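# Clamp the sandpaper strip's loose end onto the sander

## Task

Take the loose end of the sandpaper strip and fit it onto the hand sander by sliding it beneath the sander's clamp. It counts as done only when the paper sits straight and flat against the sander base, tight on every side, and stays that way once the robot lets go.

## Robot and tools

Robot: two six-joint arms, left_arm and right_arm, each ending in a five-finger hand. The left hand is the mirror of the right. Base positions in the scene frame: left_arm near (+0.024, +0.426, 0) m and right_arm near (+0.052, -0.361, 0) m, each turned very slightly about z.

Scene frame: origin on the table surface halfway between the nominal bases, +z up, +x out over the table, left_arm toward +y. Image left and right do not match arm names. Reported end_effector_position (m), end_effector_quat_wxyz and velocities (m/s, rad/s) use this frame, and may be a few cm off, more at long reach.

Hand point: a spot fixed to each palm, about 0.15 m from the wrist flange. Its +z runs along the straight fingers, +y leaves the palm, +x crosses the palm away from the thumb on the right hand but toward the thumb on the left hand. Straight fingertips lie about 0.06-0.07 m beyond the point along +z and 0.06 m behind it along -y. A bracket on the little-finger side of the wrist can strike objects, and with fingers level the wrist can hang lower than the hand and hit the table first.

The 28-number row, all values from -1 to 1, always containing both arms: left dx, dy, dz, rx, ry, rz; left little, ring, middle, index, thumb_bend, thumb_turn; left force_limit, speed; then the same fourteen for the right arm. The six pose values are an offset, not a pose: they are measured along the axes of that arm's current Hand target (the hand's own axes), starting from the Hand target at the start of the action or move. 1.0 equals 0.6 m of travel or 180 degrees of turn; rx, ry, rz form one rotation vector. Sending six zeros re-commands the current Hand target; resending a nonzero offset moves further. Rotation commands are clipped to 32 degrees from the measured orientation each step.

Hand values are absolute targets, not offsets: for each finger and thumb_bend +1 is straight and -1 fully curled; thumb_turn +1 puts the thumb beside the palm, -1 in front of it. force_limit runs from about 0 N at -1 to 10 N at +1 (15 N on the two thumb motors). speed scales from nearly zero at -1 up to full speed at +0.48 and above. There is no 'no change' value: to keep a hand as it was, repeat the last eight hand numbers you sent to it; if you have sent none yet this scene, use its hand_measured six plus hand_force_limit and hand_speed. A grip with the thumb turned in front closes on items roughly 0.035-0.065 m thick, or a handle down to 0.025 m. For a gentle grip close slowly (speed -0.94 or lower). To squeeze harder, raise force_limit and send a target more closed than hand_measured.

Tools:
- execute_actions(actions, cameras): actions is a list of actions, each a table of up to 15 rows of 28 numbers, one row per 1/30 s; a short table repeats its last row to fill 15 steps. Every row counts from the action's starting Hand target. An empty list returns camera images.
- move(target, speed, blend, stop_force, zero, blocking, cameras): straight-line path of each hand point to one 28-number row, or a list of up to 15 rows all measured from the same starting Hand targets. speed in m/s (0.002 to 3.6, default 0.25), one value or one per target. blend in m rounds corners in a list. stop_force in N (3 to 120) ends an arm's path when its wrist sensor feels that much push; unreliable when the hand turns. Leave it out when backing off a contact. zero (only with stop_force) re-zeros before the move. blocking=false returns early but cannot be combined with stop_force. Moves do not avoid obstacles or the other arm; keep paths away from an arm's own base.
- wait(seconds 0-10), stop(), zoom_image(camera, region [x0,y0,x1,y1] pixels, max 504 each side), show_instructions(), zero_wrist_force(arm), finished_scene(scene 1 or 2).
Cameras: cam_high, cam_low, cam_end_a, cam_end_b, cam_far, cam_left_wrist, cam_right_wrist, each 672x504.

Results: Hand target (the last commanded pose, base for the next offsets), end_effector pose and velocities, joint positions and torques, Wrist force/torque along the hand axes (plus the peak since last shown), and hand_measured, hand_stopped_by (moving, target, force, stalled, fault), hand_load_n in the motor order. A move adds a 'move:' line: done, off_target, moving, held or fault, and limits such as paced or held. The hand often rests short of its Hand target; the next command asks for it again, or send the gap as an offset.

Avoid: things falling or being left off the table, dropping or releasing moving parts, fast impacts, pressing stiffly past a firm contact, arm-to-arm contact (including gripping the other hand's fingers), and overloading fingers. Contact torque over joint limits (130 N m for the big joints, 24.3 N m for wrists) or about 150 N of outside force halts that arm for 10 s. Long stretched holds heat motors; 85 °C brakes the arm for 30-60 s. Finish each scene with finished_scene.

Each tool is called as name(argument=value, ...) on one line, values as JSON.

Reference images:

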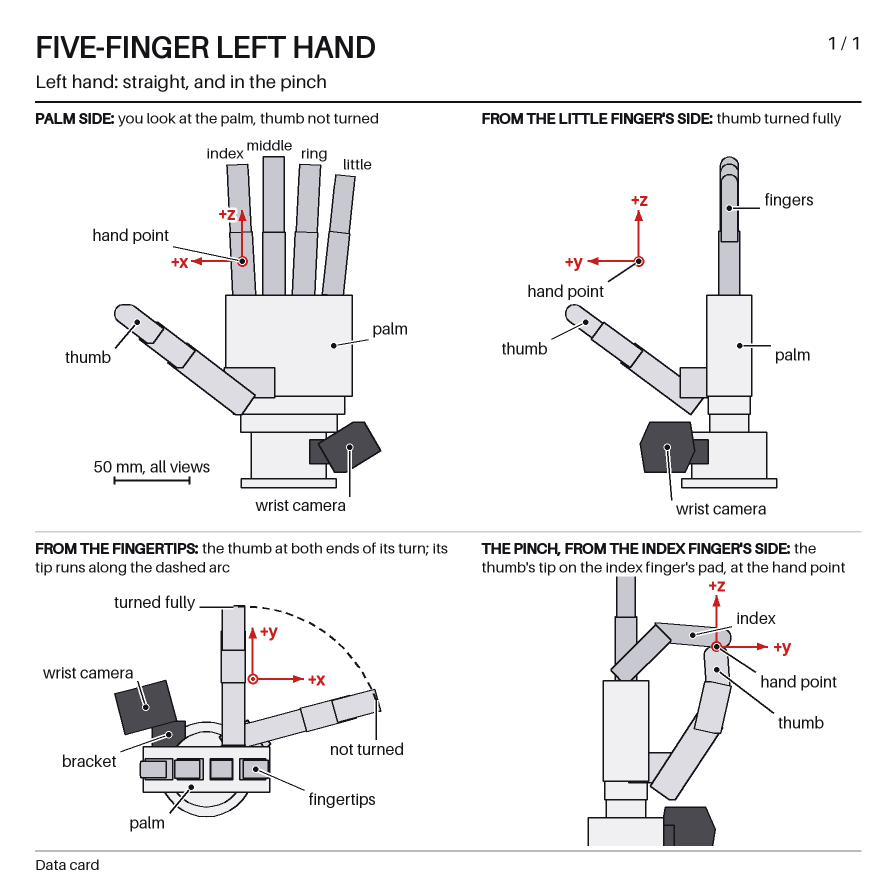

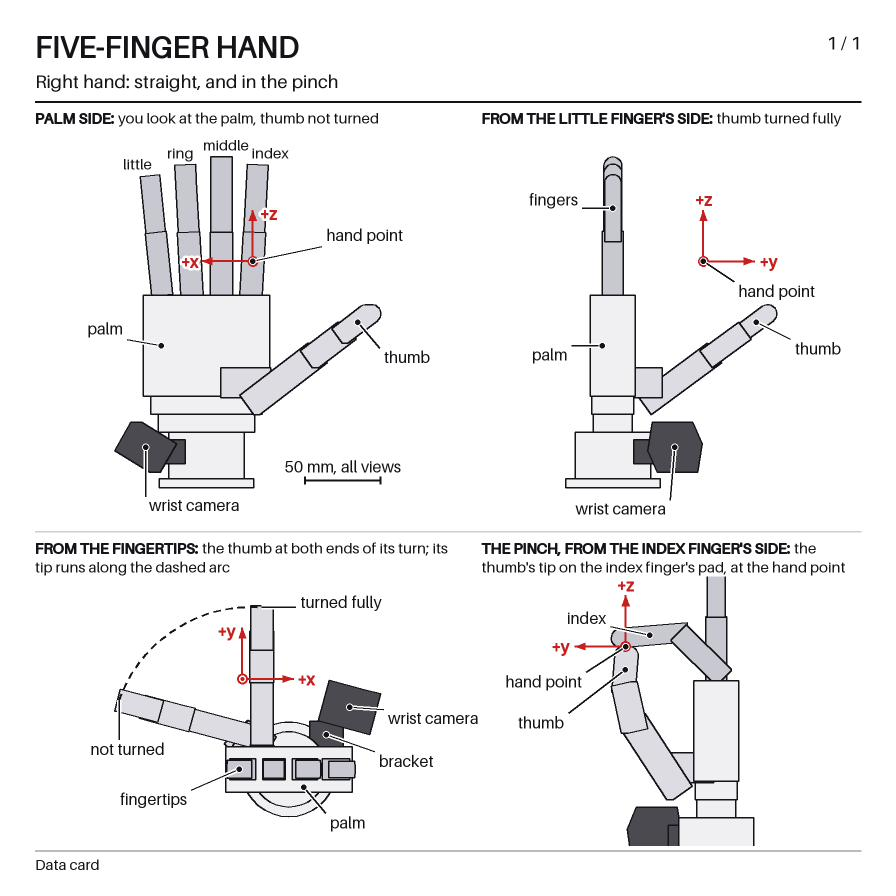

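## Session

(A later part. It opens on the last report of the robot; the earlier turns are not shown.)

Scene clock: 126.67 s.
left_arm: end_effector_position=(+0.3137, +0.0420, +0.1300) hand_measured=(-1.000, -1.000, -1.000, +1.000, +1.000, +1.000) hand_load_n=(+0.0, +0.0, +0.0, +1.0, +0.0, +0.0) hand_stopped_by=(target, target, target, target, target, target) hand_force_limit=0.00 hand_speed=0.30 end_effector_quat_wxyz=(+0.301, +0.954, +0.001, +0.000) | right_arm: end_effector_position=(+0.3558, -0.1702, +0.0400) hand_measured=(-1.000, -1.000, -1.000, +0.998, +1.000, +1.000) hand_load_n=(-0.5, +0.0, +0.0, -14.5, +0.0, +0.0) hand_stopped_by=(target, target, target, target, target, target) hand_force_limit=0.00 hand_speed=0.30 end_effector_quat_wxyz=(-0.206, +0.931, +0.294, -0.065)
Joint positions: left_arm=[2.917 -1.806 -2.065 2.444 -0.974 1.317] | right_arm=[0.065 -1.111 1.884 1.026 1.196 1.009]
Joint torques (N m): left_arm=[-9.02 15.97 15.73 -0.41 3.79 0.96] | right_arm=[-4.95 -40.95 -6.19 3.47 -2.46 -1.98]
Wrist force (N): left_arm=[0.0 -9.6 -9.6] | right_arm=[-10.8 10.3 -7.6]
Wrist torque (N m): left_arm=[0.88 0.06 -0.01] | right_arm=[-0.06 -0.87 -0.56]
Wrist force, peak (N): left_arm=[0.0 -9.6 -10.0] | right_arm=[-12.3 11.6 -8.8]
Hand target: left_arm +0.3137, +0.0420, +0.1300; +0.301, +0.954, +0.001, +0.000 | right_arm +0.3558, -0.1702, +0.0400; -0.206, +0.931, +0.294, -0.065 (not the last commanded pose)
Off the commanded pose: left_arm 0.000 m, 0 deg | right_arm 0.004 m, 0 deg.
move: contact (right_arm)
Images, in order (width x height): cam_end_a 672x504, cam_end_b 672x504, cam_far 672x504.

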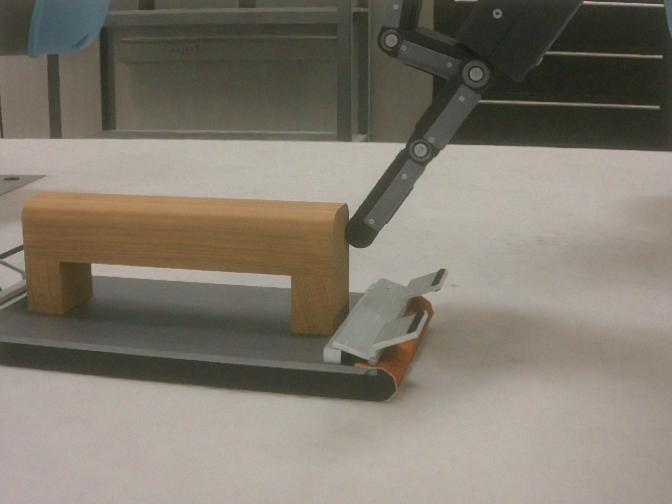

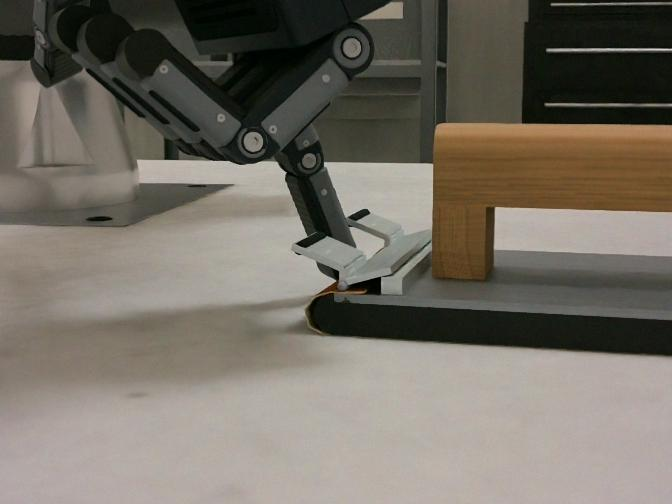

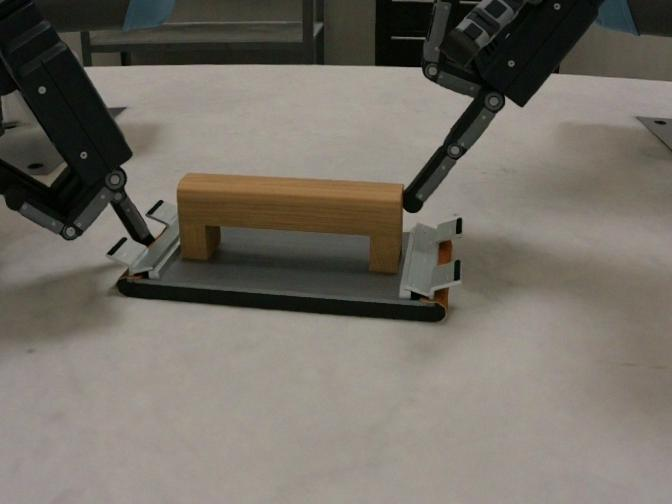

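execute_actions(actions=[])

zoom_image(camera="cam_high", region=[270, 180, 330, 225])

zoom_image(camera="cam_far", region=[95, 190, 195, 305])

zoom_image(camera="cam_low", region=[370, 200, 430, 245])

Scene clock: 127.33 s.
left_arm: end_effector_position=(+0.3137, +0.0420, +0.1300) hand_measured=(-1.000, -1.000, -1.000, +1.000, +1.000, +1.000) hand_load_n=(+0.0, +0.0, +0.0, +1.0, +0.0, +0.0) hand_stopped_by=(target, target, target, target, target, target) hand_force_limit=0.00 hand_speed=0.30 end_effector_quat_wxyz=(+0.301, +0.954, +0.001, +0.000) | right_arm: end_effector_position=(+0.3558, -0.1702, +0.0400) hand_measured=(-1.000, -1.000, -1.000, +0.998, +1.000, +1.000) hand_load_n=(+0.0, +0.0, +0.0, -14.5, +0.0, -0.5) hand_stopped_by=(target, target, target, target, target, target) hand_force_limit=0.00 hand_speed=0.30 end_effector_quat_wxyz=(-0.206, +0.931, +0.294, -0.065)
Joint positions: left_arm=[2.917 -1.806 -2.065 2.444 -0.974 1.317] | right_arm=[0.065 -1.111 1.884 1.026 1.196 1.009]
Joint velocities: within noise
Joint torques (N m): left_arm=[-7.49 16.29 16.19 -0.2 3.68 1.06] | right_arm=[-5.36 -40.62 -5.05 3.42 -2.61 -1.89]
Wrist force (N): left_arm=[-0.1 -9.4 -9.7] | right_arm=[-11.0 10.3 -7.5]
Wrist torque (N m): left_arm=[0.92 0.07 -0.03] | right_arm=[-0.06 -0.85 -0.57]
Wrist force, peak (N): left_arm=[-0.1 -9.4 -9.9] | right_arm=[-11.1 10.3 -7.5]
Hand target: left_arm +0.3137, +0.0420, +0.1300; +0.301, +0.954, +0.001, +0.000 | right_arm +0.3558, -0.1702, +0.0400; -0.206, +0.931, +0.294, -0.065 (not the last commanded pose)
Off the commanded pose: left_arm 0.000 m, 0 deg | right_arm 0.004 m, 0 deg.

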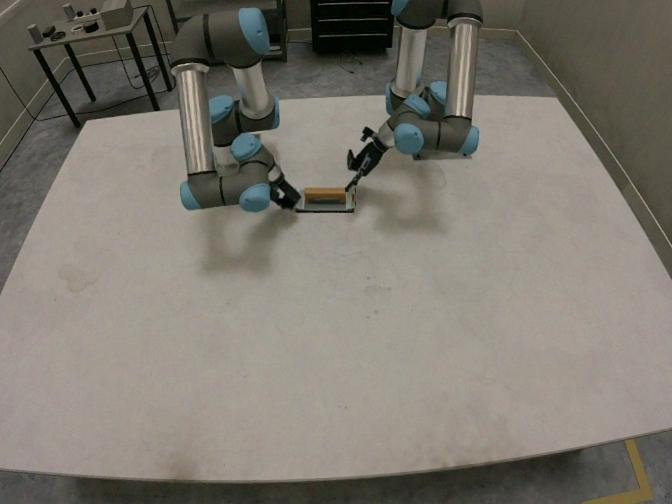

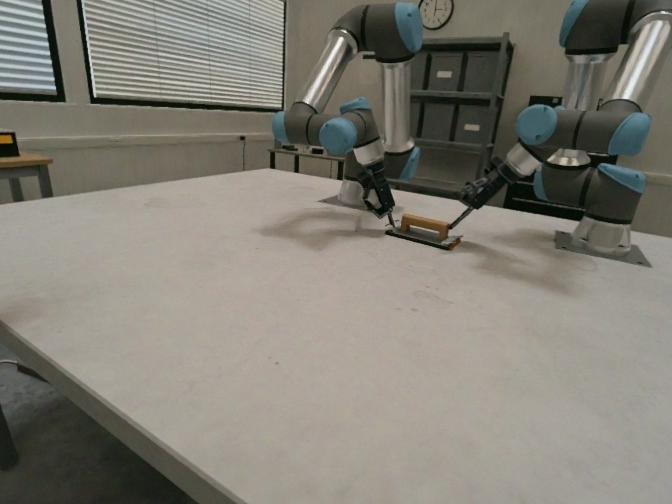

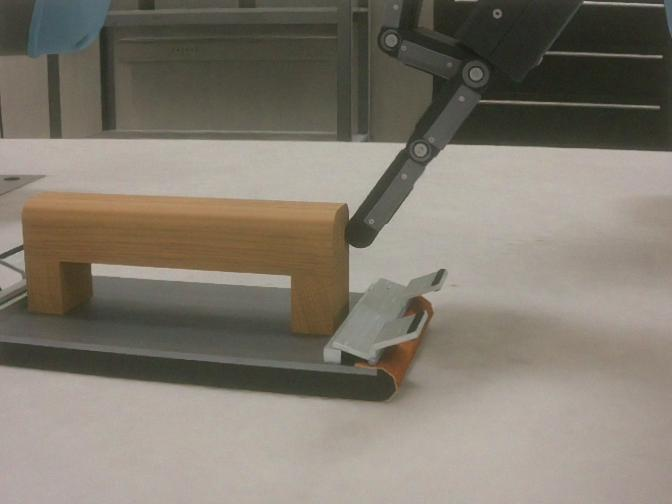

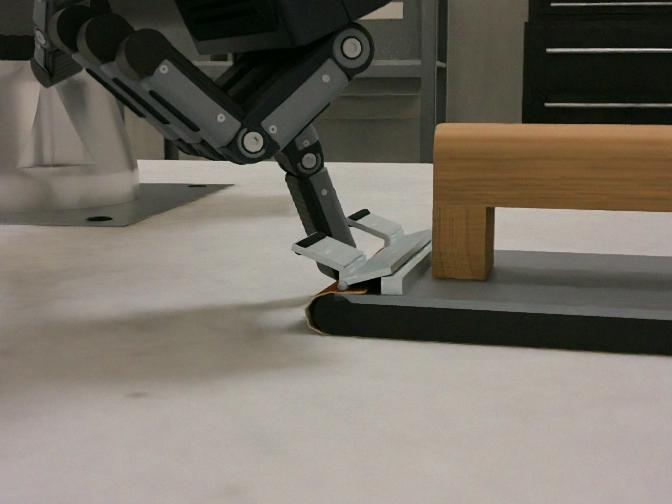

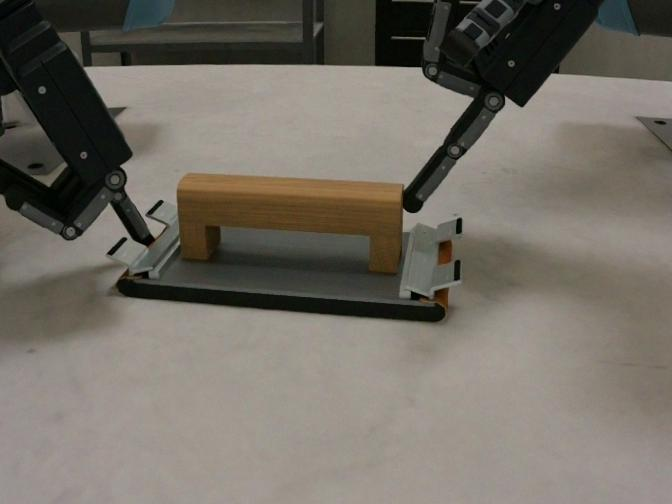

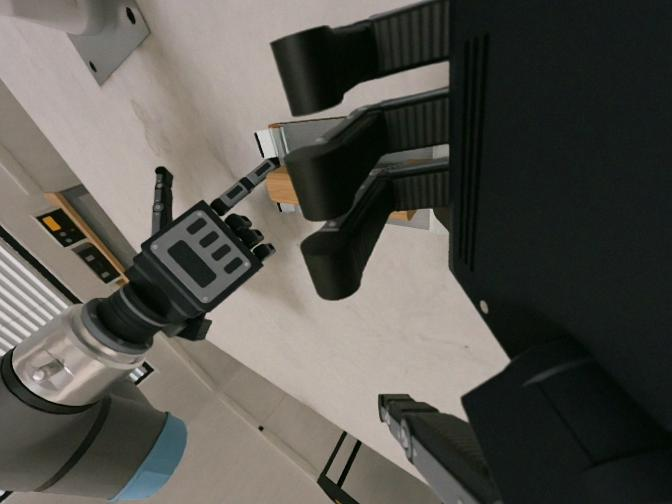

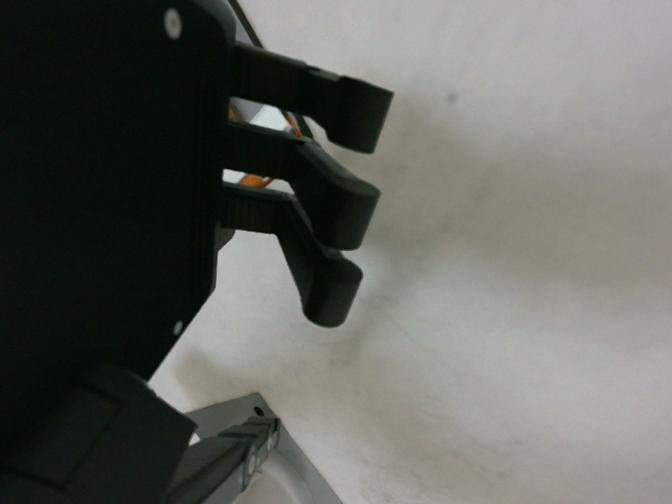

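Scaled by 8.400 from the camera's 672x504 image, which has a finer 960x720 frame.

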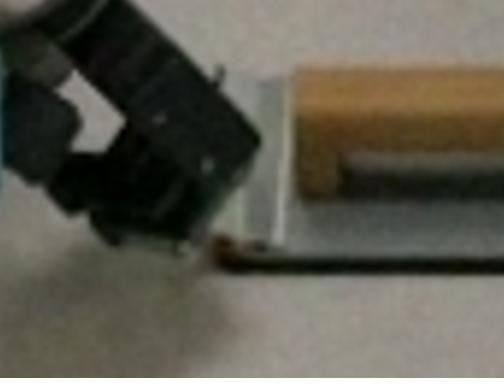

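Scaled by 4.383 from the camera's 672x504 image, which has a finer 960x720 frame.

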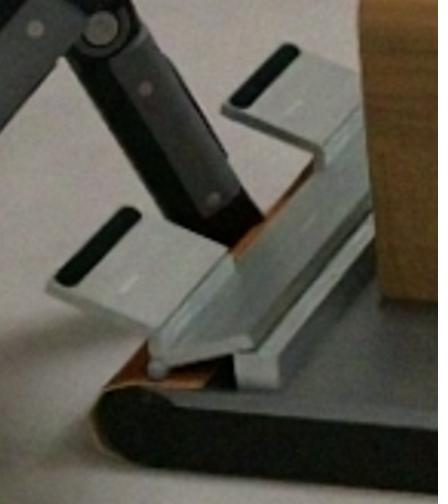

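Scaled by 8.400 from the camera's 672x504 image, which has a finer 960x720 frame.

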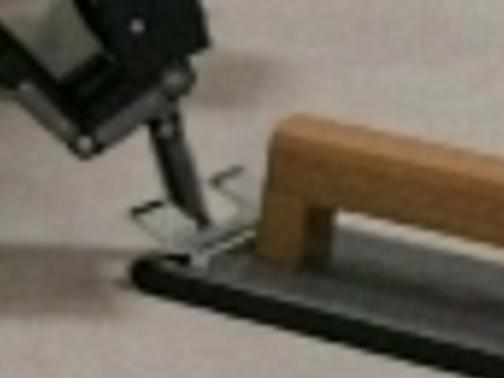

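move(target=[[0,0,0,0,0,0,-1,-1,-1,1,1,1,0,0.3, -0.02105,0.02721,-0.01269,0,0,0,-1,-1,-1,1,1,1,0,0.3],[0,0,0,0,0,0,-1,-1,-1,1,1,1,0,0.3, 0.0199,0.04828,-0.03539,0,0,0,-1,-1,-1,1,1,1,0,0.3],[0,0,0,0,0,0,-1,-1,-1,1,1,1,0,0.3, 0.03521,0.02849,-0.02616,0,0,0,-1,-1,-1,1,1,1,0,0.3]], speed=0.04, cameras=["cam_end_b","cam_high","cam_far"])

zoom_image(camera="cam_end_b", region=[255, 190, 405, 340])

zoom_image(camera="cam_far", region=[70, 180, 200, 310])

Scene clock: 134.57 s.
left_arm: end_effector_position=(+0.3137, +0.0420, +0.1300) hand_measured=(-1.000, -1.000, -1.000, +1.000, +1.000, +1.000) hand_load_n=(+0.0, +0.0, +0.0, +2.0, +0.0, +0.0) hand_stopped_by=(target, target, target, target, target, target) hand_force_limit=0.00 hand_speed=0.30 end_effector_quat_wxyz=(+0.301, +0.954, +0.001, +0.000) | right_arm: end_effector_position=(+0.3858, -0.1762, +0.0470) hand_measured=(-1.000, -1.000, -1.000, +0.990, +1.000, +1.000) hand_load_n=(+0.0, +0.0, +0.0, -27.5, +0.0, +0.0) hand_stopped_by=(target, target, target, target, target, target) hand_force_limit=0.00 hand_speed=0.30 end_effector_quat_wxyz=(-0.206, +0.931, +0.294, -0.065)
Joint positions: left_arm=[2.917 -1.806 -2.065 2.444 -0.974 1.317] | right_arm=[0.043 -1.075 1.801 1.081 1.201 0.986]
Joint torques (N m): left_arm=[-9.05 17.1 14.07 -0.66 6.63 0.95] | right_arm=[17.1 -24.36 -21.56 -0.33 -11.78 2.47]
Wrist force (N): left_arm=[-3.3 -18.8 -20.9] | right_arm=[-17.8 23.4 -11.8]
Wrist torque (N m): left_arm=[1.93 -0.08 -0.22] | right_arm=[-0.32 -1.15 -1.09]
Wrist force, peak (N): left_arm=[-3.3 -18.8 -20.9] | right_arm=[-17.8 23.4 -11.8]
Hand target: left_arm +0.3137, +0.0420, +0.1300; +0.301, +0.954, +0.001, +0.000 | right_arm +0.3858, -0.1761, +0.0470; -0.206, +0.931, +0.294, -0.065
Off the commanded pose: left_arm 0.000 m, 0 deg | right_arm 0.000 m, 0 deg.
move: done
Images, in order (width x height): cam_high 672x504, cam_end_b 672x504, cam_far 672x504.

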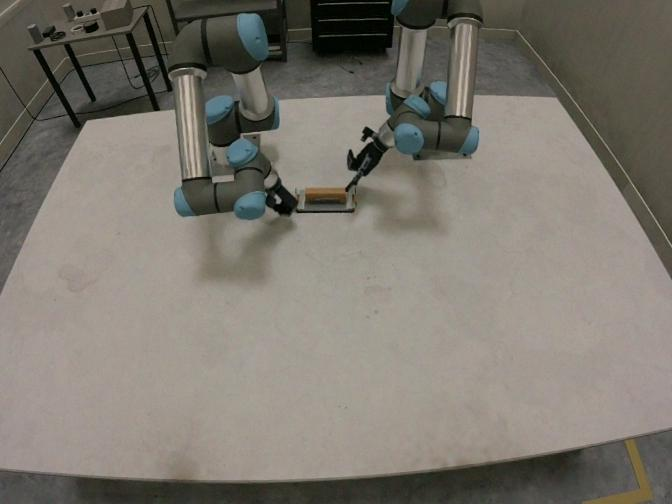

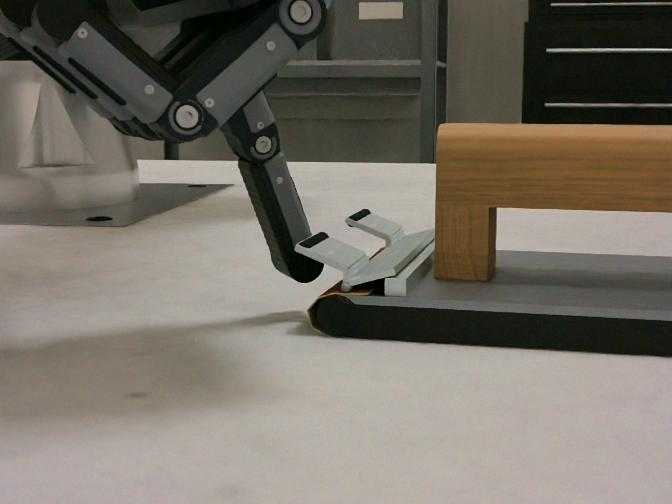

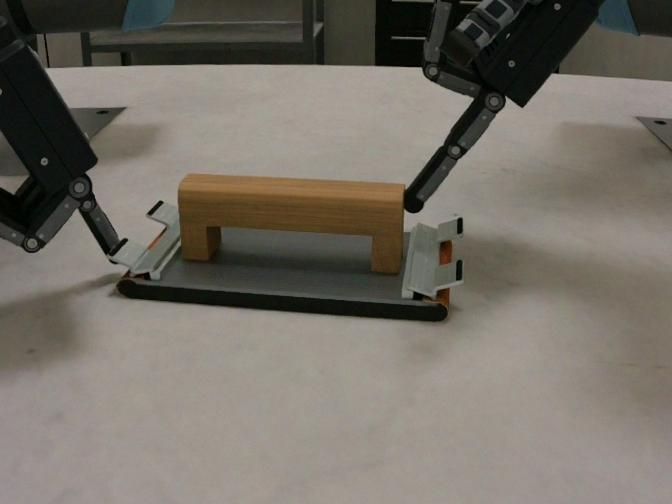

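Scaled by 3.360 from the camera's 672x504 image, which has a finer 960x720 frame.

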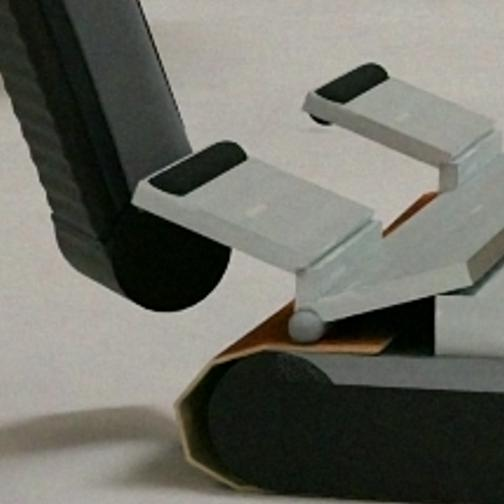

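Scaled by 3.877 from the camera's 672x504 image, which has a finer 960x720 frame.

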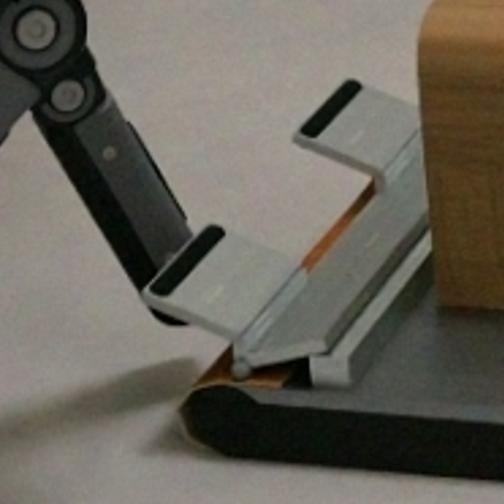

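move(target=[0,0,0,0,0,0,-1,-1,-1,1,1,1,0,0.3, -0.00478,0.00618,-0.00288,0,0,0,-1,-1,-1,1,1,1,0,0.3], speed=0.1, cameras=["cam_end_b","cam_high","cam_far"])

zoom_image(camera="cam_end_b", region=[255, 190, 405, 340])

Scene clock: 135.97 s.
left_arm: end_effector_position=(+0.3137, +0.0420, +0.1301) hand_measured=(-1.000, -1.000, -1.000, +1.000, +1.000, +1.000) hand_load_n=(-0.5, +0.0, +0.0, +0.5, +0.0, +0.0) hand_stopped_by=(target, target, target, target, target, target) hand_force_limit=0.00 hand_speed=0.30 end_effector_quat_wxyz=(+0.301, +0.953, +0.001, +0.000) | right_arm: end_effector_position=(+0.3858, -0.1810, +0.0470) hand_measured=(-1.000, -1.000, -1.000, +0.992, +1.000, +1.000) hand_load_n=(+0.0, +0.0, +0.0, -6.0, +0.0, +0.0) hand_stopped_by=(target, target, target, target, target, target) hand_force_limit=0.00 hand_speed=0.30 end_effector_quat_wxyz=(-0.206, +0.931, +0.294, -0.065)
Joint positions: left_arm=[2.917 -1.806 -2.065 2.444 -0.973 1.317] | right_arm=[0.031 -1.078 1.807 1.082 1.204 0.974]
Joint torques (N m): left_arm=[-9.69 16.73 12.86 -0.55 0.87 0.96] | right_arm=[-7.43 -43.53 -4.81 5.68 0.63 -2.31]
Wrist force (N): left_arm=[-1.3 -4.1 -2.9] | right_arm=[-1.6 4.7 -0.2]
Wrist torque (N m): left_arm=[0.35 -0.02 -0.10] | right_arm=[-0.15 -0.23 0.05]
Wrist force, peak (N): left_arm=[-3.5 -19.2 -21.2] | right_arm=[-18.5 23.5 -12.1]
Hand target: left_arm +0.3137, +0.0420, +0.1300; +0.301, +0.954, +0.001, +0.000 | right_arm +0.3858, -0.1811, +0.0470; -0.206, +0.931, +0.294, -0.065
Off the commanded pose: left_arm 0.000 m, 0 deg | right_arm 0.000 m, 0 deg.
move: done
Images, in order (width x height): cam_high 672x504, cam_end_b 672x504, cam_far 672x504.

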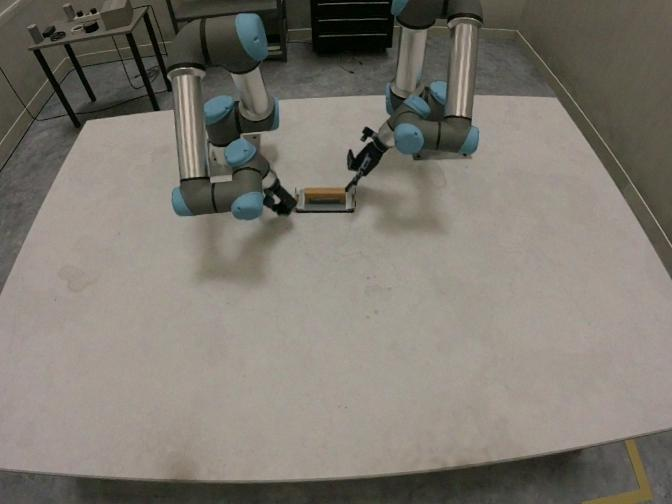

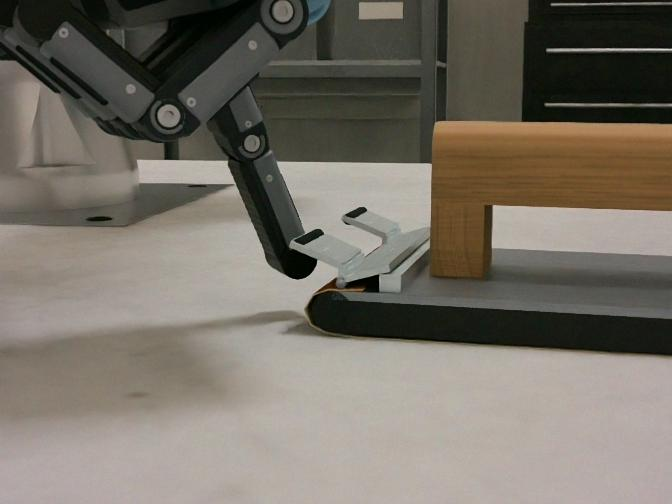

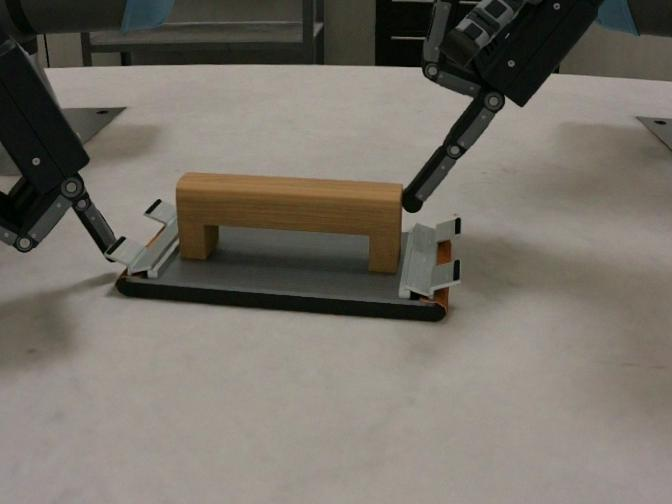

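Scaled by 3.360 from the camera's 672x504 image, which has a finer 960x720 frame.

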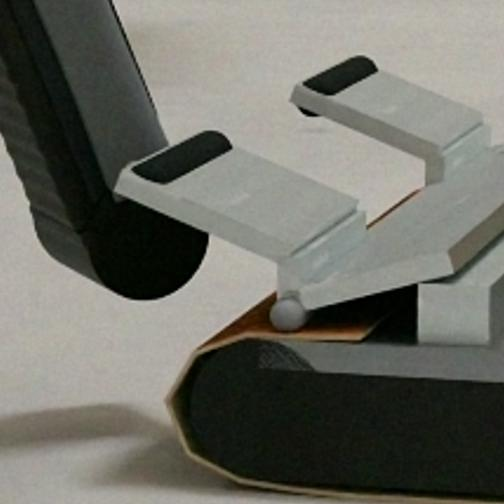

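move(target=[0,0,0,0,0,0,-1,-1,-1,1,1,1,0,0.3, -0.01914,0.02473,-0.01153,0,0,0,-1,-1,-1,1,1,1,0,0.3], speed=0.1, cameras=["all"])

zoom_image(camera="cam_left_wrist", region=[220, 90, 460, 270])

zoom_image(camera="cam_end_b", region=[285, 240, 385, 340])

zoom_image(camera="cam_far", region=[95, 190, 195, 305])

zoom_image(camera="cam_high", region=[275, 175, 335, 225])

Scene clock: 140.00 s.
left_arm: end_effector_position=(+0.3137, +0.0420, +0.1300) hand_measured=(-1.000, -1.000, -1.000, +1.000, +1.000, +1.000) hand_load_n=(+0.0, +0.5, +0.0, +0.0, +0.0, +0.0) hand_stopped_by=(target, target, target, target, target, target) hand_force_limit=0.00 hand_speed=0.30 end_effector_quat_wxyz=(+0.301, +0.954, +0.001, +0.000) | right_arm: end_effector_position=(+0.3858, -0.2010, +0.0470) hand_measured=(-1.000, -1.000, -1.000, +0.992, +1.000, +1.000) hand_load_n=(+0.5, +0.0, +0.0, +0.0, +0.0, +0.0) hand_stopped_by=(target, target, target, target, target, target) hand_force_limit=0.00 hand_speed=0.30 end_effector_quat_wxyz=(-0.206, +0.931, +0.294, -0.065)
Joint positions: left_arm=[2.917 -1.806 -2.065 2.444 -0.974 1.317] | right_arm=[-0.02 -1.089 1.832 1.086 1.217 0.921]
Joint torques (N m): left_arm=[-9.89 17.3 10.59 -0.88 -0.2 0.74] | right_arm=[-9.66 -41.09 -4.93 5.33 2.16 -2.2]
Wrist force (N): left_arm=[-0.5 -2.1 0.1] | right_arm=[0.3 0.0 -0.4]
Wrist torque (N m): left_arm=[-0.08 -0.01 -0.03] | right_arm=[0.12 -0.14 0.17]
Wrist force, peak (N): left_arm=[-1.2 -4.9 -2.9] | right_arm=[-1.7 4.5 -0.2]
Hand target: left_arm +0.3137, +0.0420, +0.1300; +0.301, +0.954, +0.001, +0.000 | right_arm +0.3858, -0.2011, +0.0470; -0.206, +0.931, +0.294, -0.065
Off the commanded pose: left_arm 0.000 m, 0 deg | right_arm 0.000 m, 0 deg.
move: done

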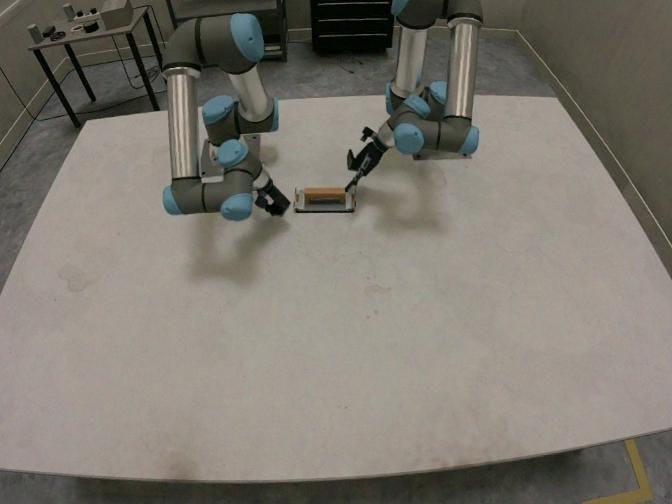

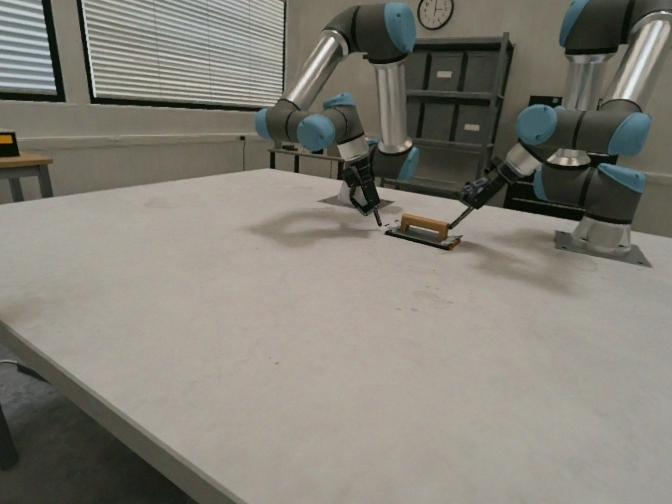

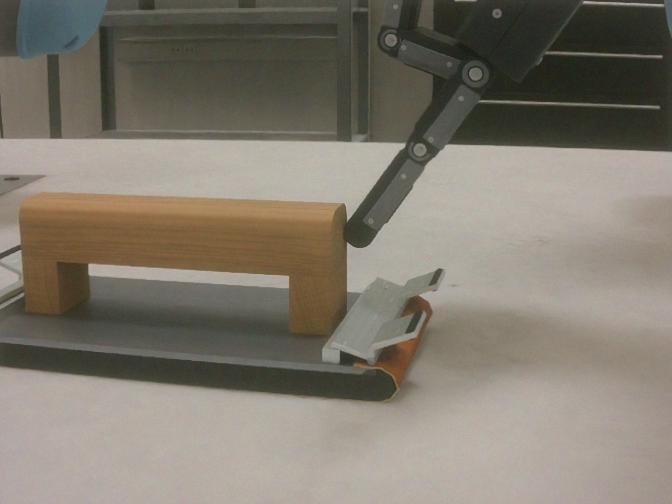

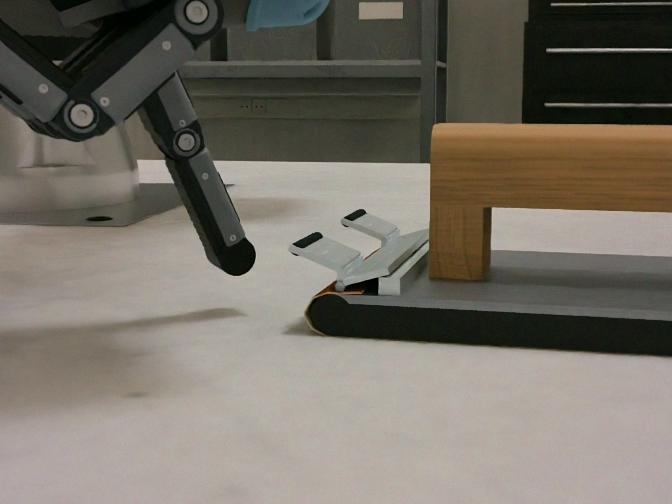

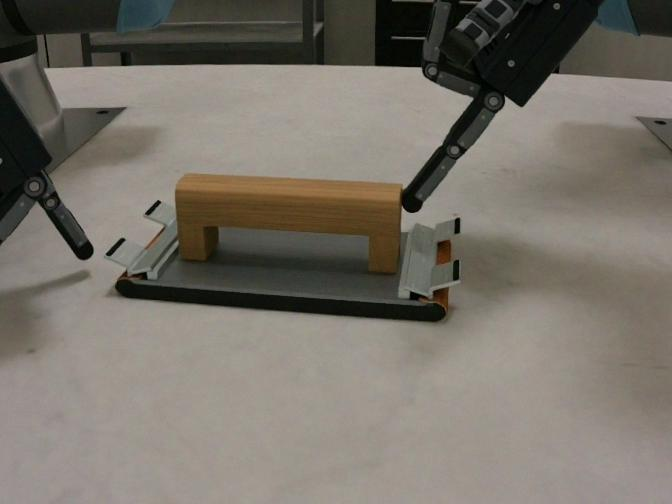

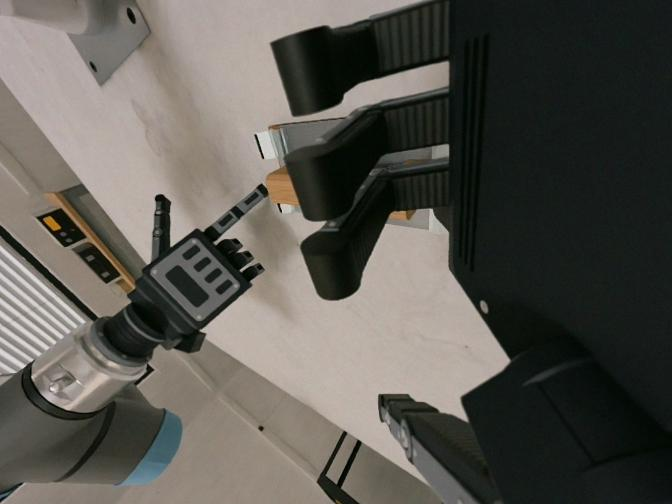

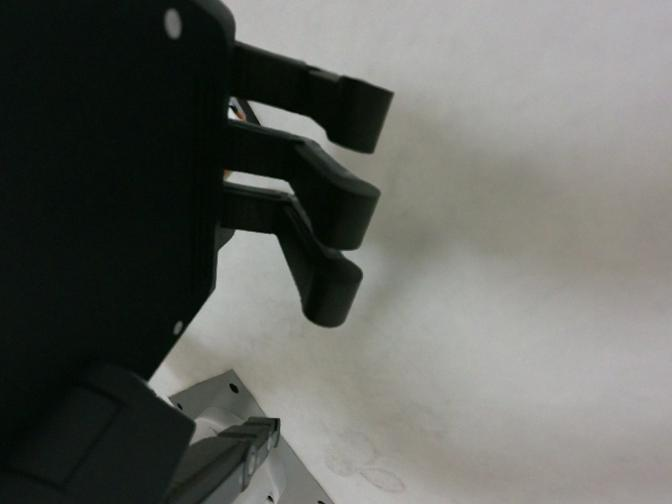

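Scaled by 2.100 from the camera's 672x504 image, which has a finer 960x720 frame.

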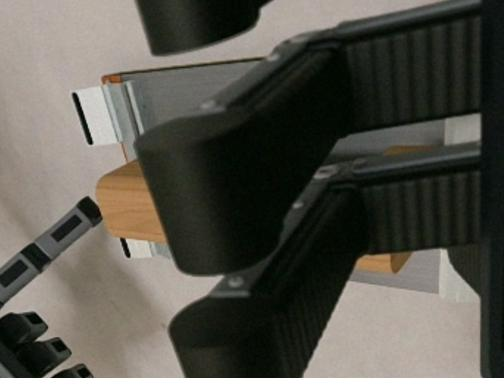

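Scaled by 5.040 from the camera's 672x504 image, which has a finer 960x720 frame.

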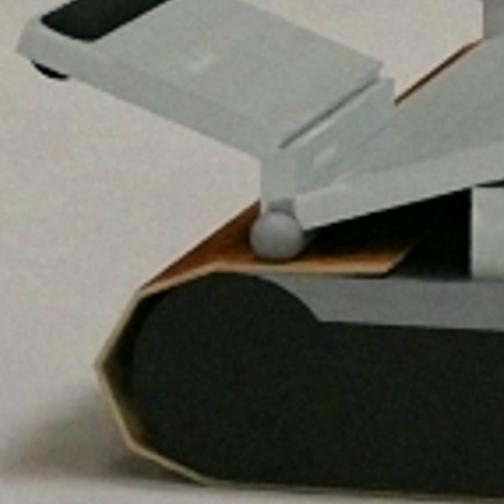

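Scaled by 4.383 from the camera's 672x504 image, which has a finer 960x720 frame.

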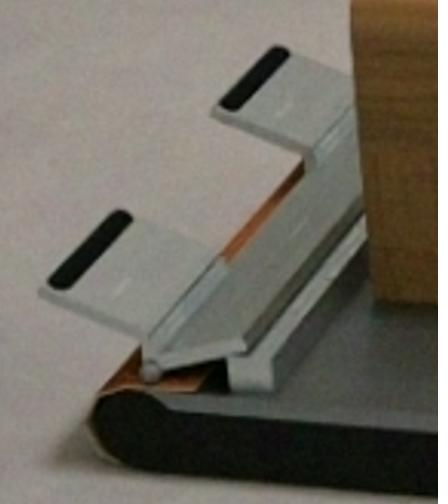

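Scaled by 8.400 from the camera's 672x504 image, which has a finer 960x720 frame.

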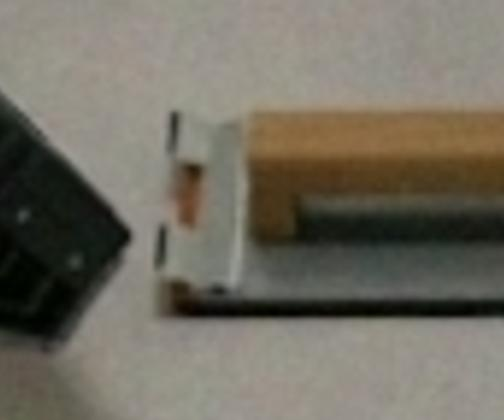

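move(target=[0,0,0,0,0,0,-1,-1,-1,1,1,1,0,0.3, 0.02583,-0.03339,0.01557,0,0,0,-1,-1,-1,1,1,1,0,0.3], speed=0.03, stop_force=14, cameras=["cam_end_b","cam_far"])

zoom_image(camera="cam_end_b", region=[270, 230, 380, 340])

zoom_image(camera="cam_far", region=[90, 190, 190, 305])

Scene clock: 151.43 s.
left_arm: end_effector_position=(+0.3137, +0.0420, +0.1300) hand_measured=(-1.000, -1.000, -1.000, +1.000, +1.000, +1.000) hand_load_n=(+0.0, +0.0, +0.0, +0.5, +0.0, +0.0) hand_stopped_by=(target, target, target, target, target, target) hand_force_limit=0.00 hand_speed=0.30 end_effector_quat_wxyz=(+0.301, +0.954, +0.001, +0.000) | right_arm: end_effector_position=(+0.3858, -0.1795, +0.0470) hand_measured=(-1.000, -1.000, -1.000, +0.990, +1.000, +1.000) hand_load_n=(+0.0, +0.0, +0.0, -11.5, +0.0, +0.0) hand_stopped_by=(target, target, target, target, target, target) hand_force_limit=0.00 hand_speed=0.30 end_effector_quat_wxyz=(-0.206, +0.931, +0.294, -0.065)
Joint positions: left_arm=[2.917 -1.806 -2.065 2.444 -0.974 1.317] | right_arm=[0.035 -1.077 1.805 1.081 1.203 0.977]
Joint torques (N m): left_arm=[-8.37 18.66 9.24 -0.64 4.1 0.63] | right_arm=[-5.56 -42.7 -4.77 5.77 -1.14 -2.05]
Wrist force (N): left_arm=[-1.8 -9.9 -8.3] | right_arm=[-5.2 9.2 -2.3]
Wrist torque (N m): left_arm=[0.73 -0.02 -0.10] | right_arm=[-0.25 -0.42 -0.16]
Wrist force, peak (N): left_arm=[-2.2 -12.4 -11.5] | right_arm=[-10.0 14.2 -6.4]
Hand target: left_arm +0.3137, +0.0420, +0.1300; +0.301, +0.954, +0.001, +0.000 | right_arm +0.3858, -0.1795, +0.0470; -0.206, +0.931, +0.294, -0.065 (not the last commanded pose)
Off the commanded pose: left_arm 0.000 m, 0 deg | right_arm 0.005 m, 0 deg.
move: contact (right_arm)
Images, in order (width x height): cam_end_b 672x504, cam_far 672x504.

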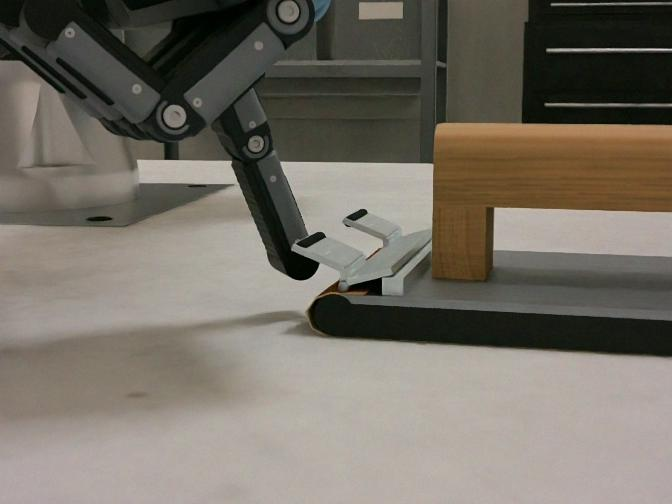

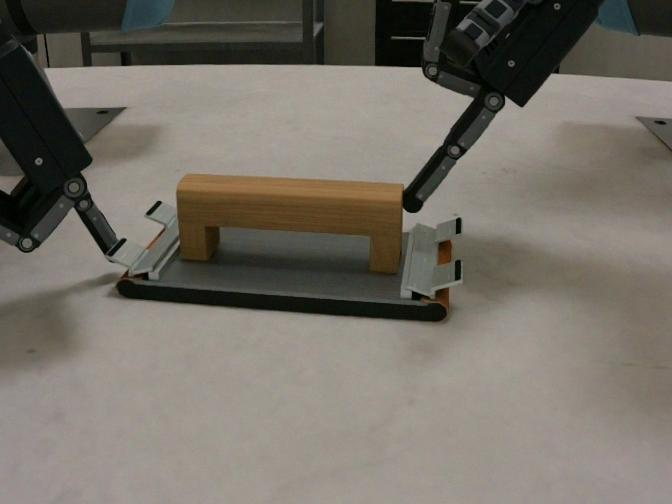

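Scaled by 4.582 from the camera's 672x504 image, which has a finer 960x720 frame.

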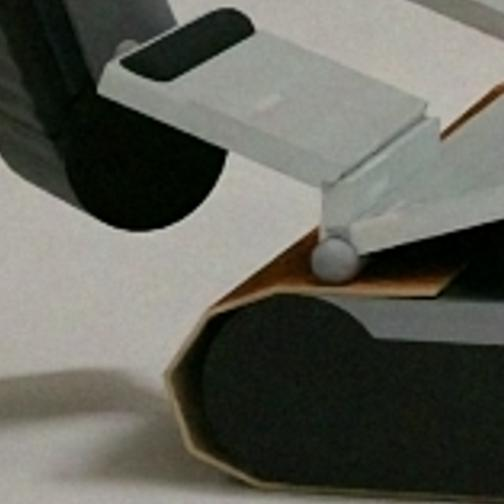

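Scaled by 4.383 from the camera's 672x504 image, which has a finer 960x720 frame.

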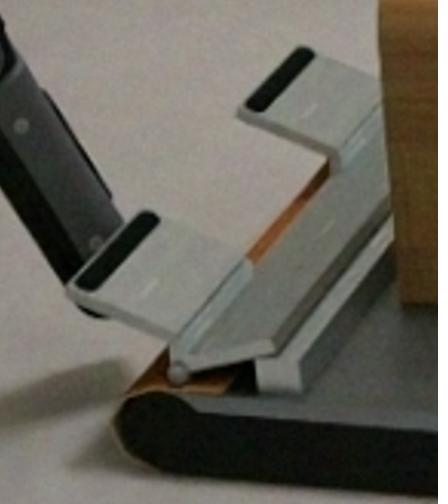

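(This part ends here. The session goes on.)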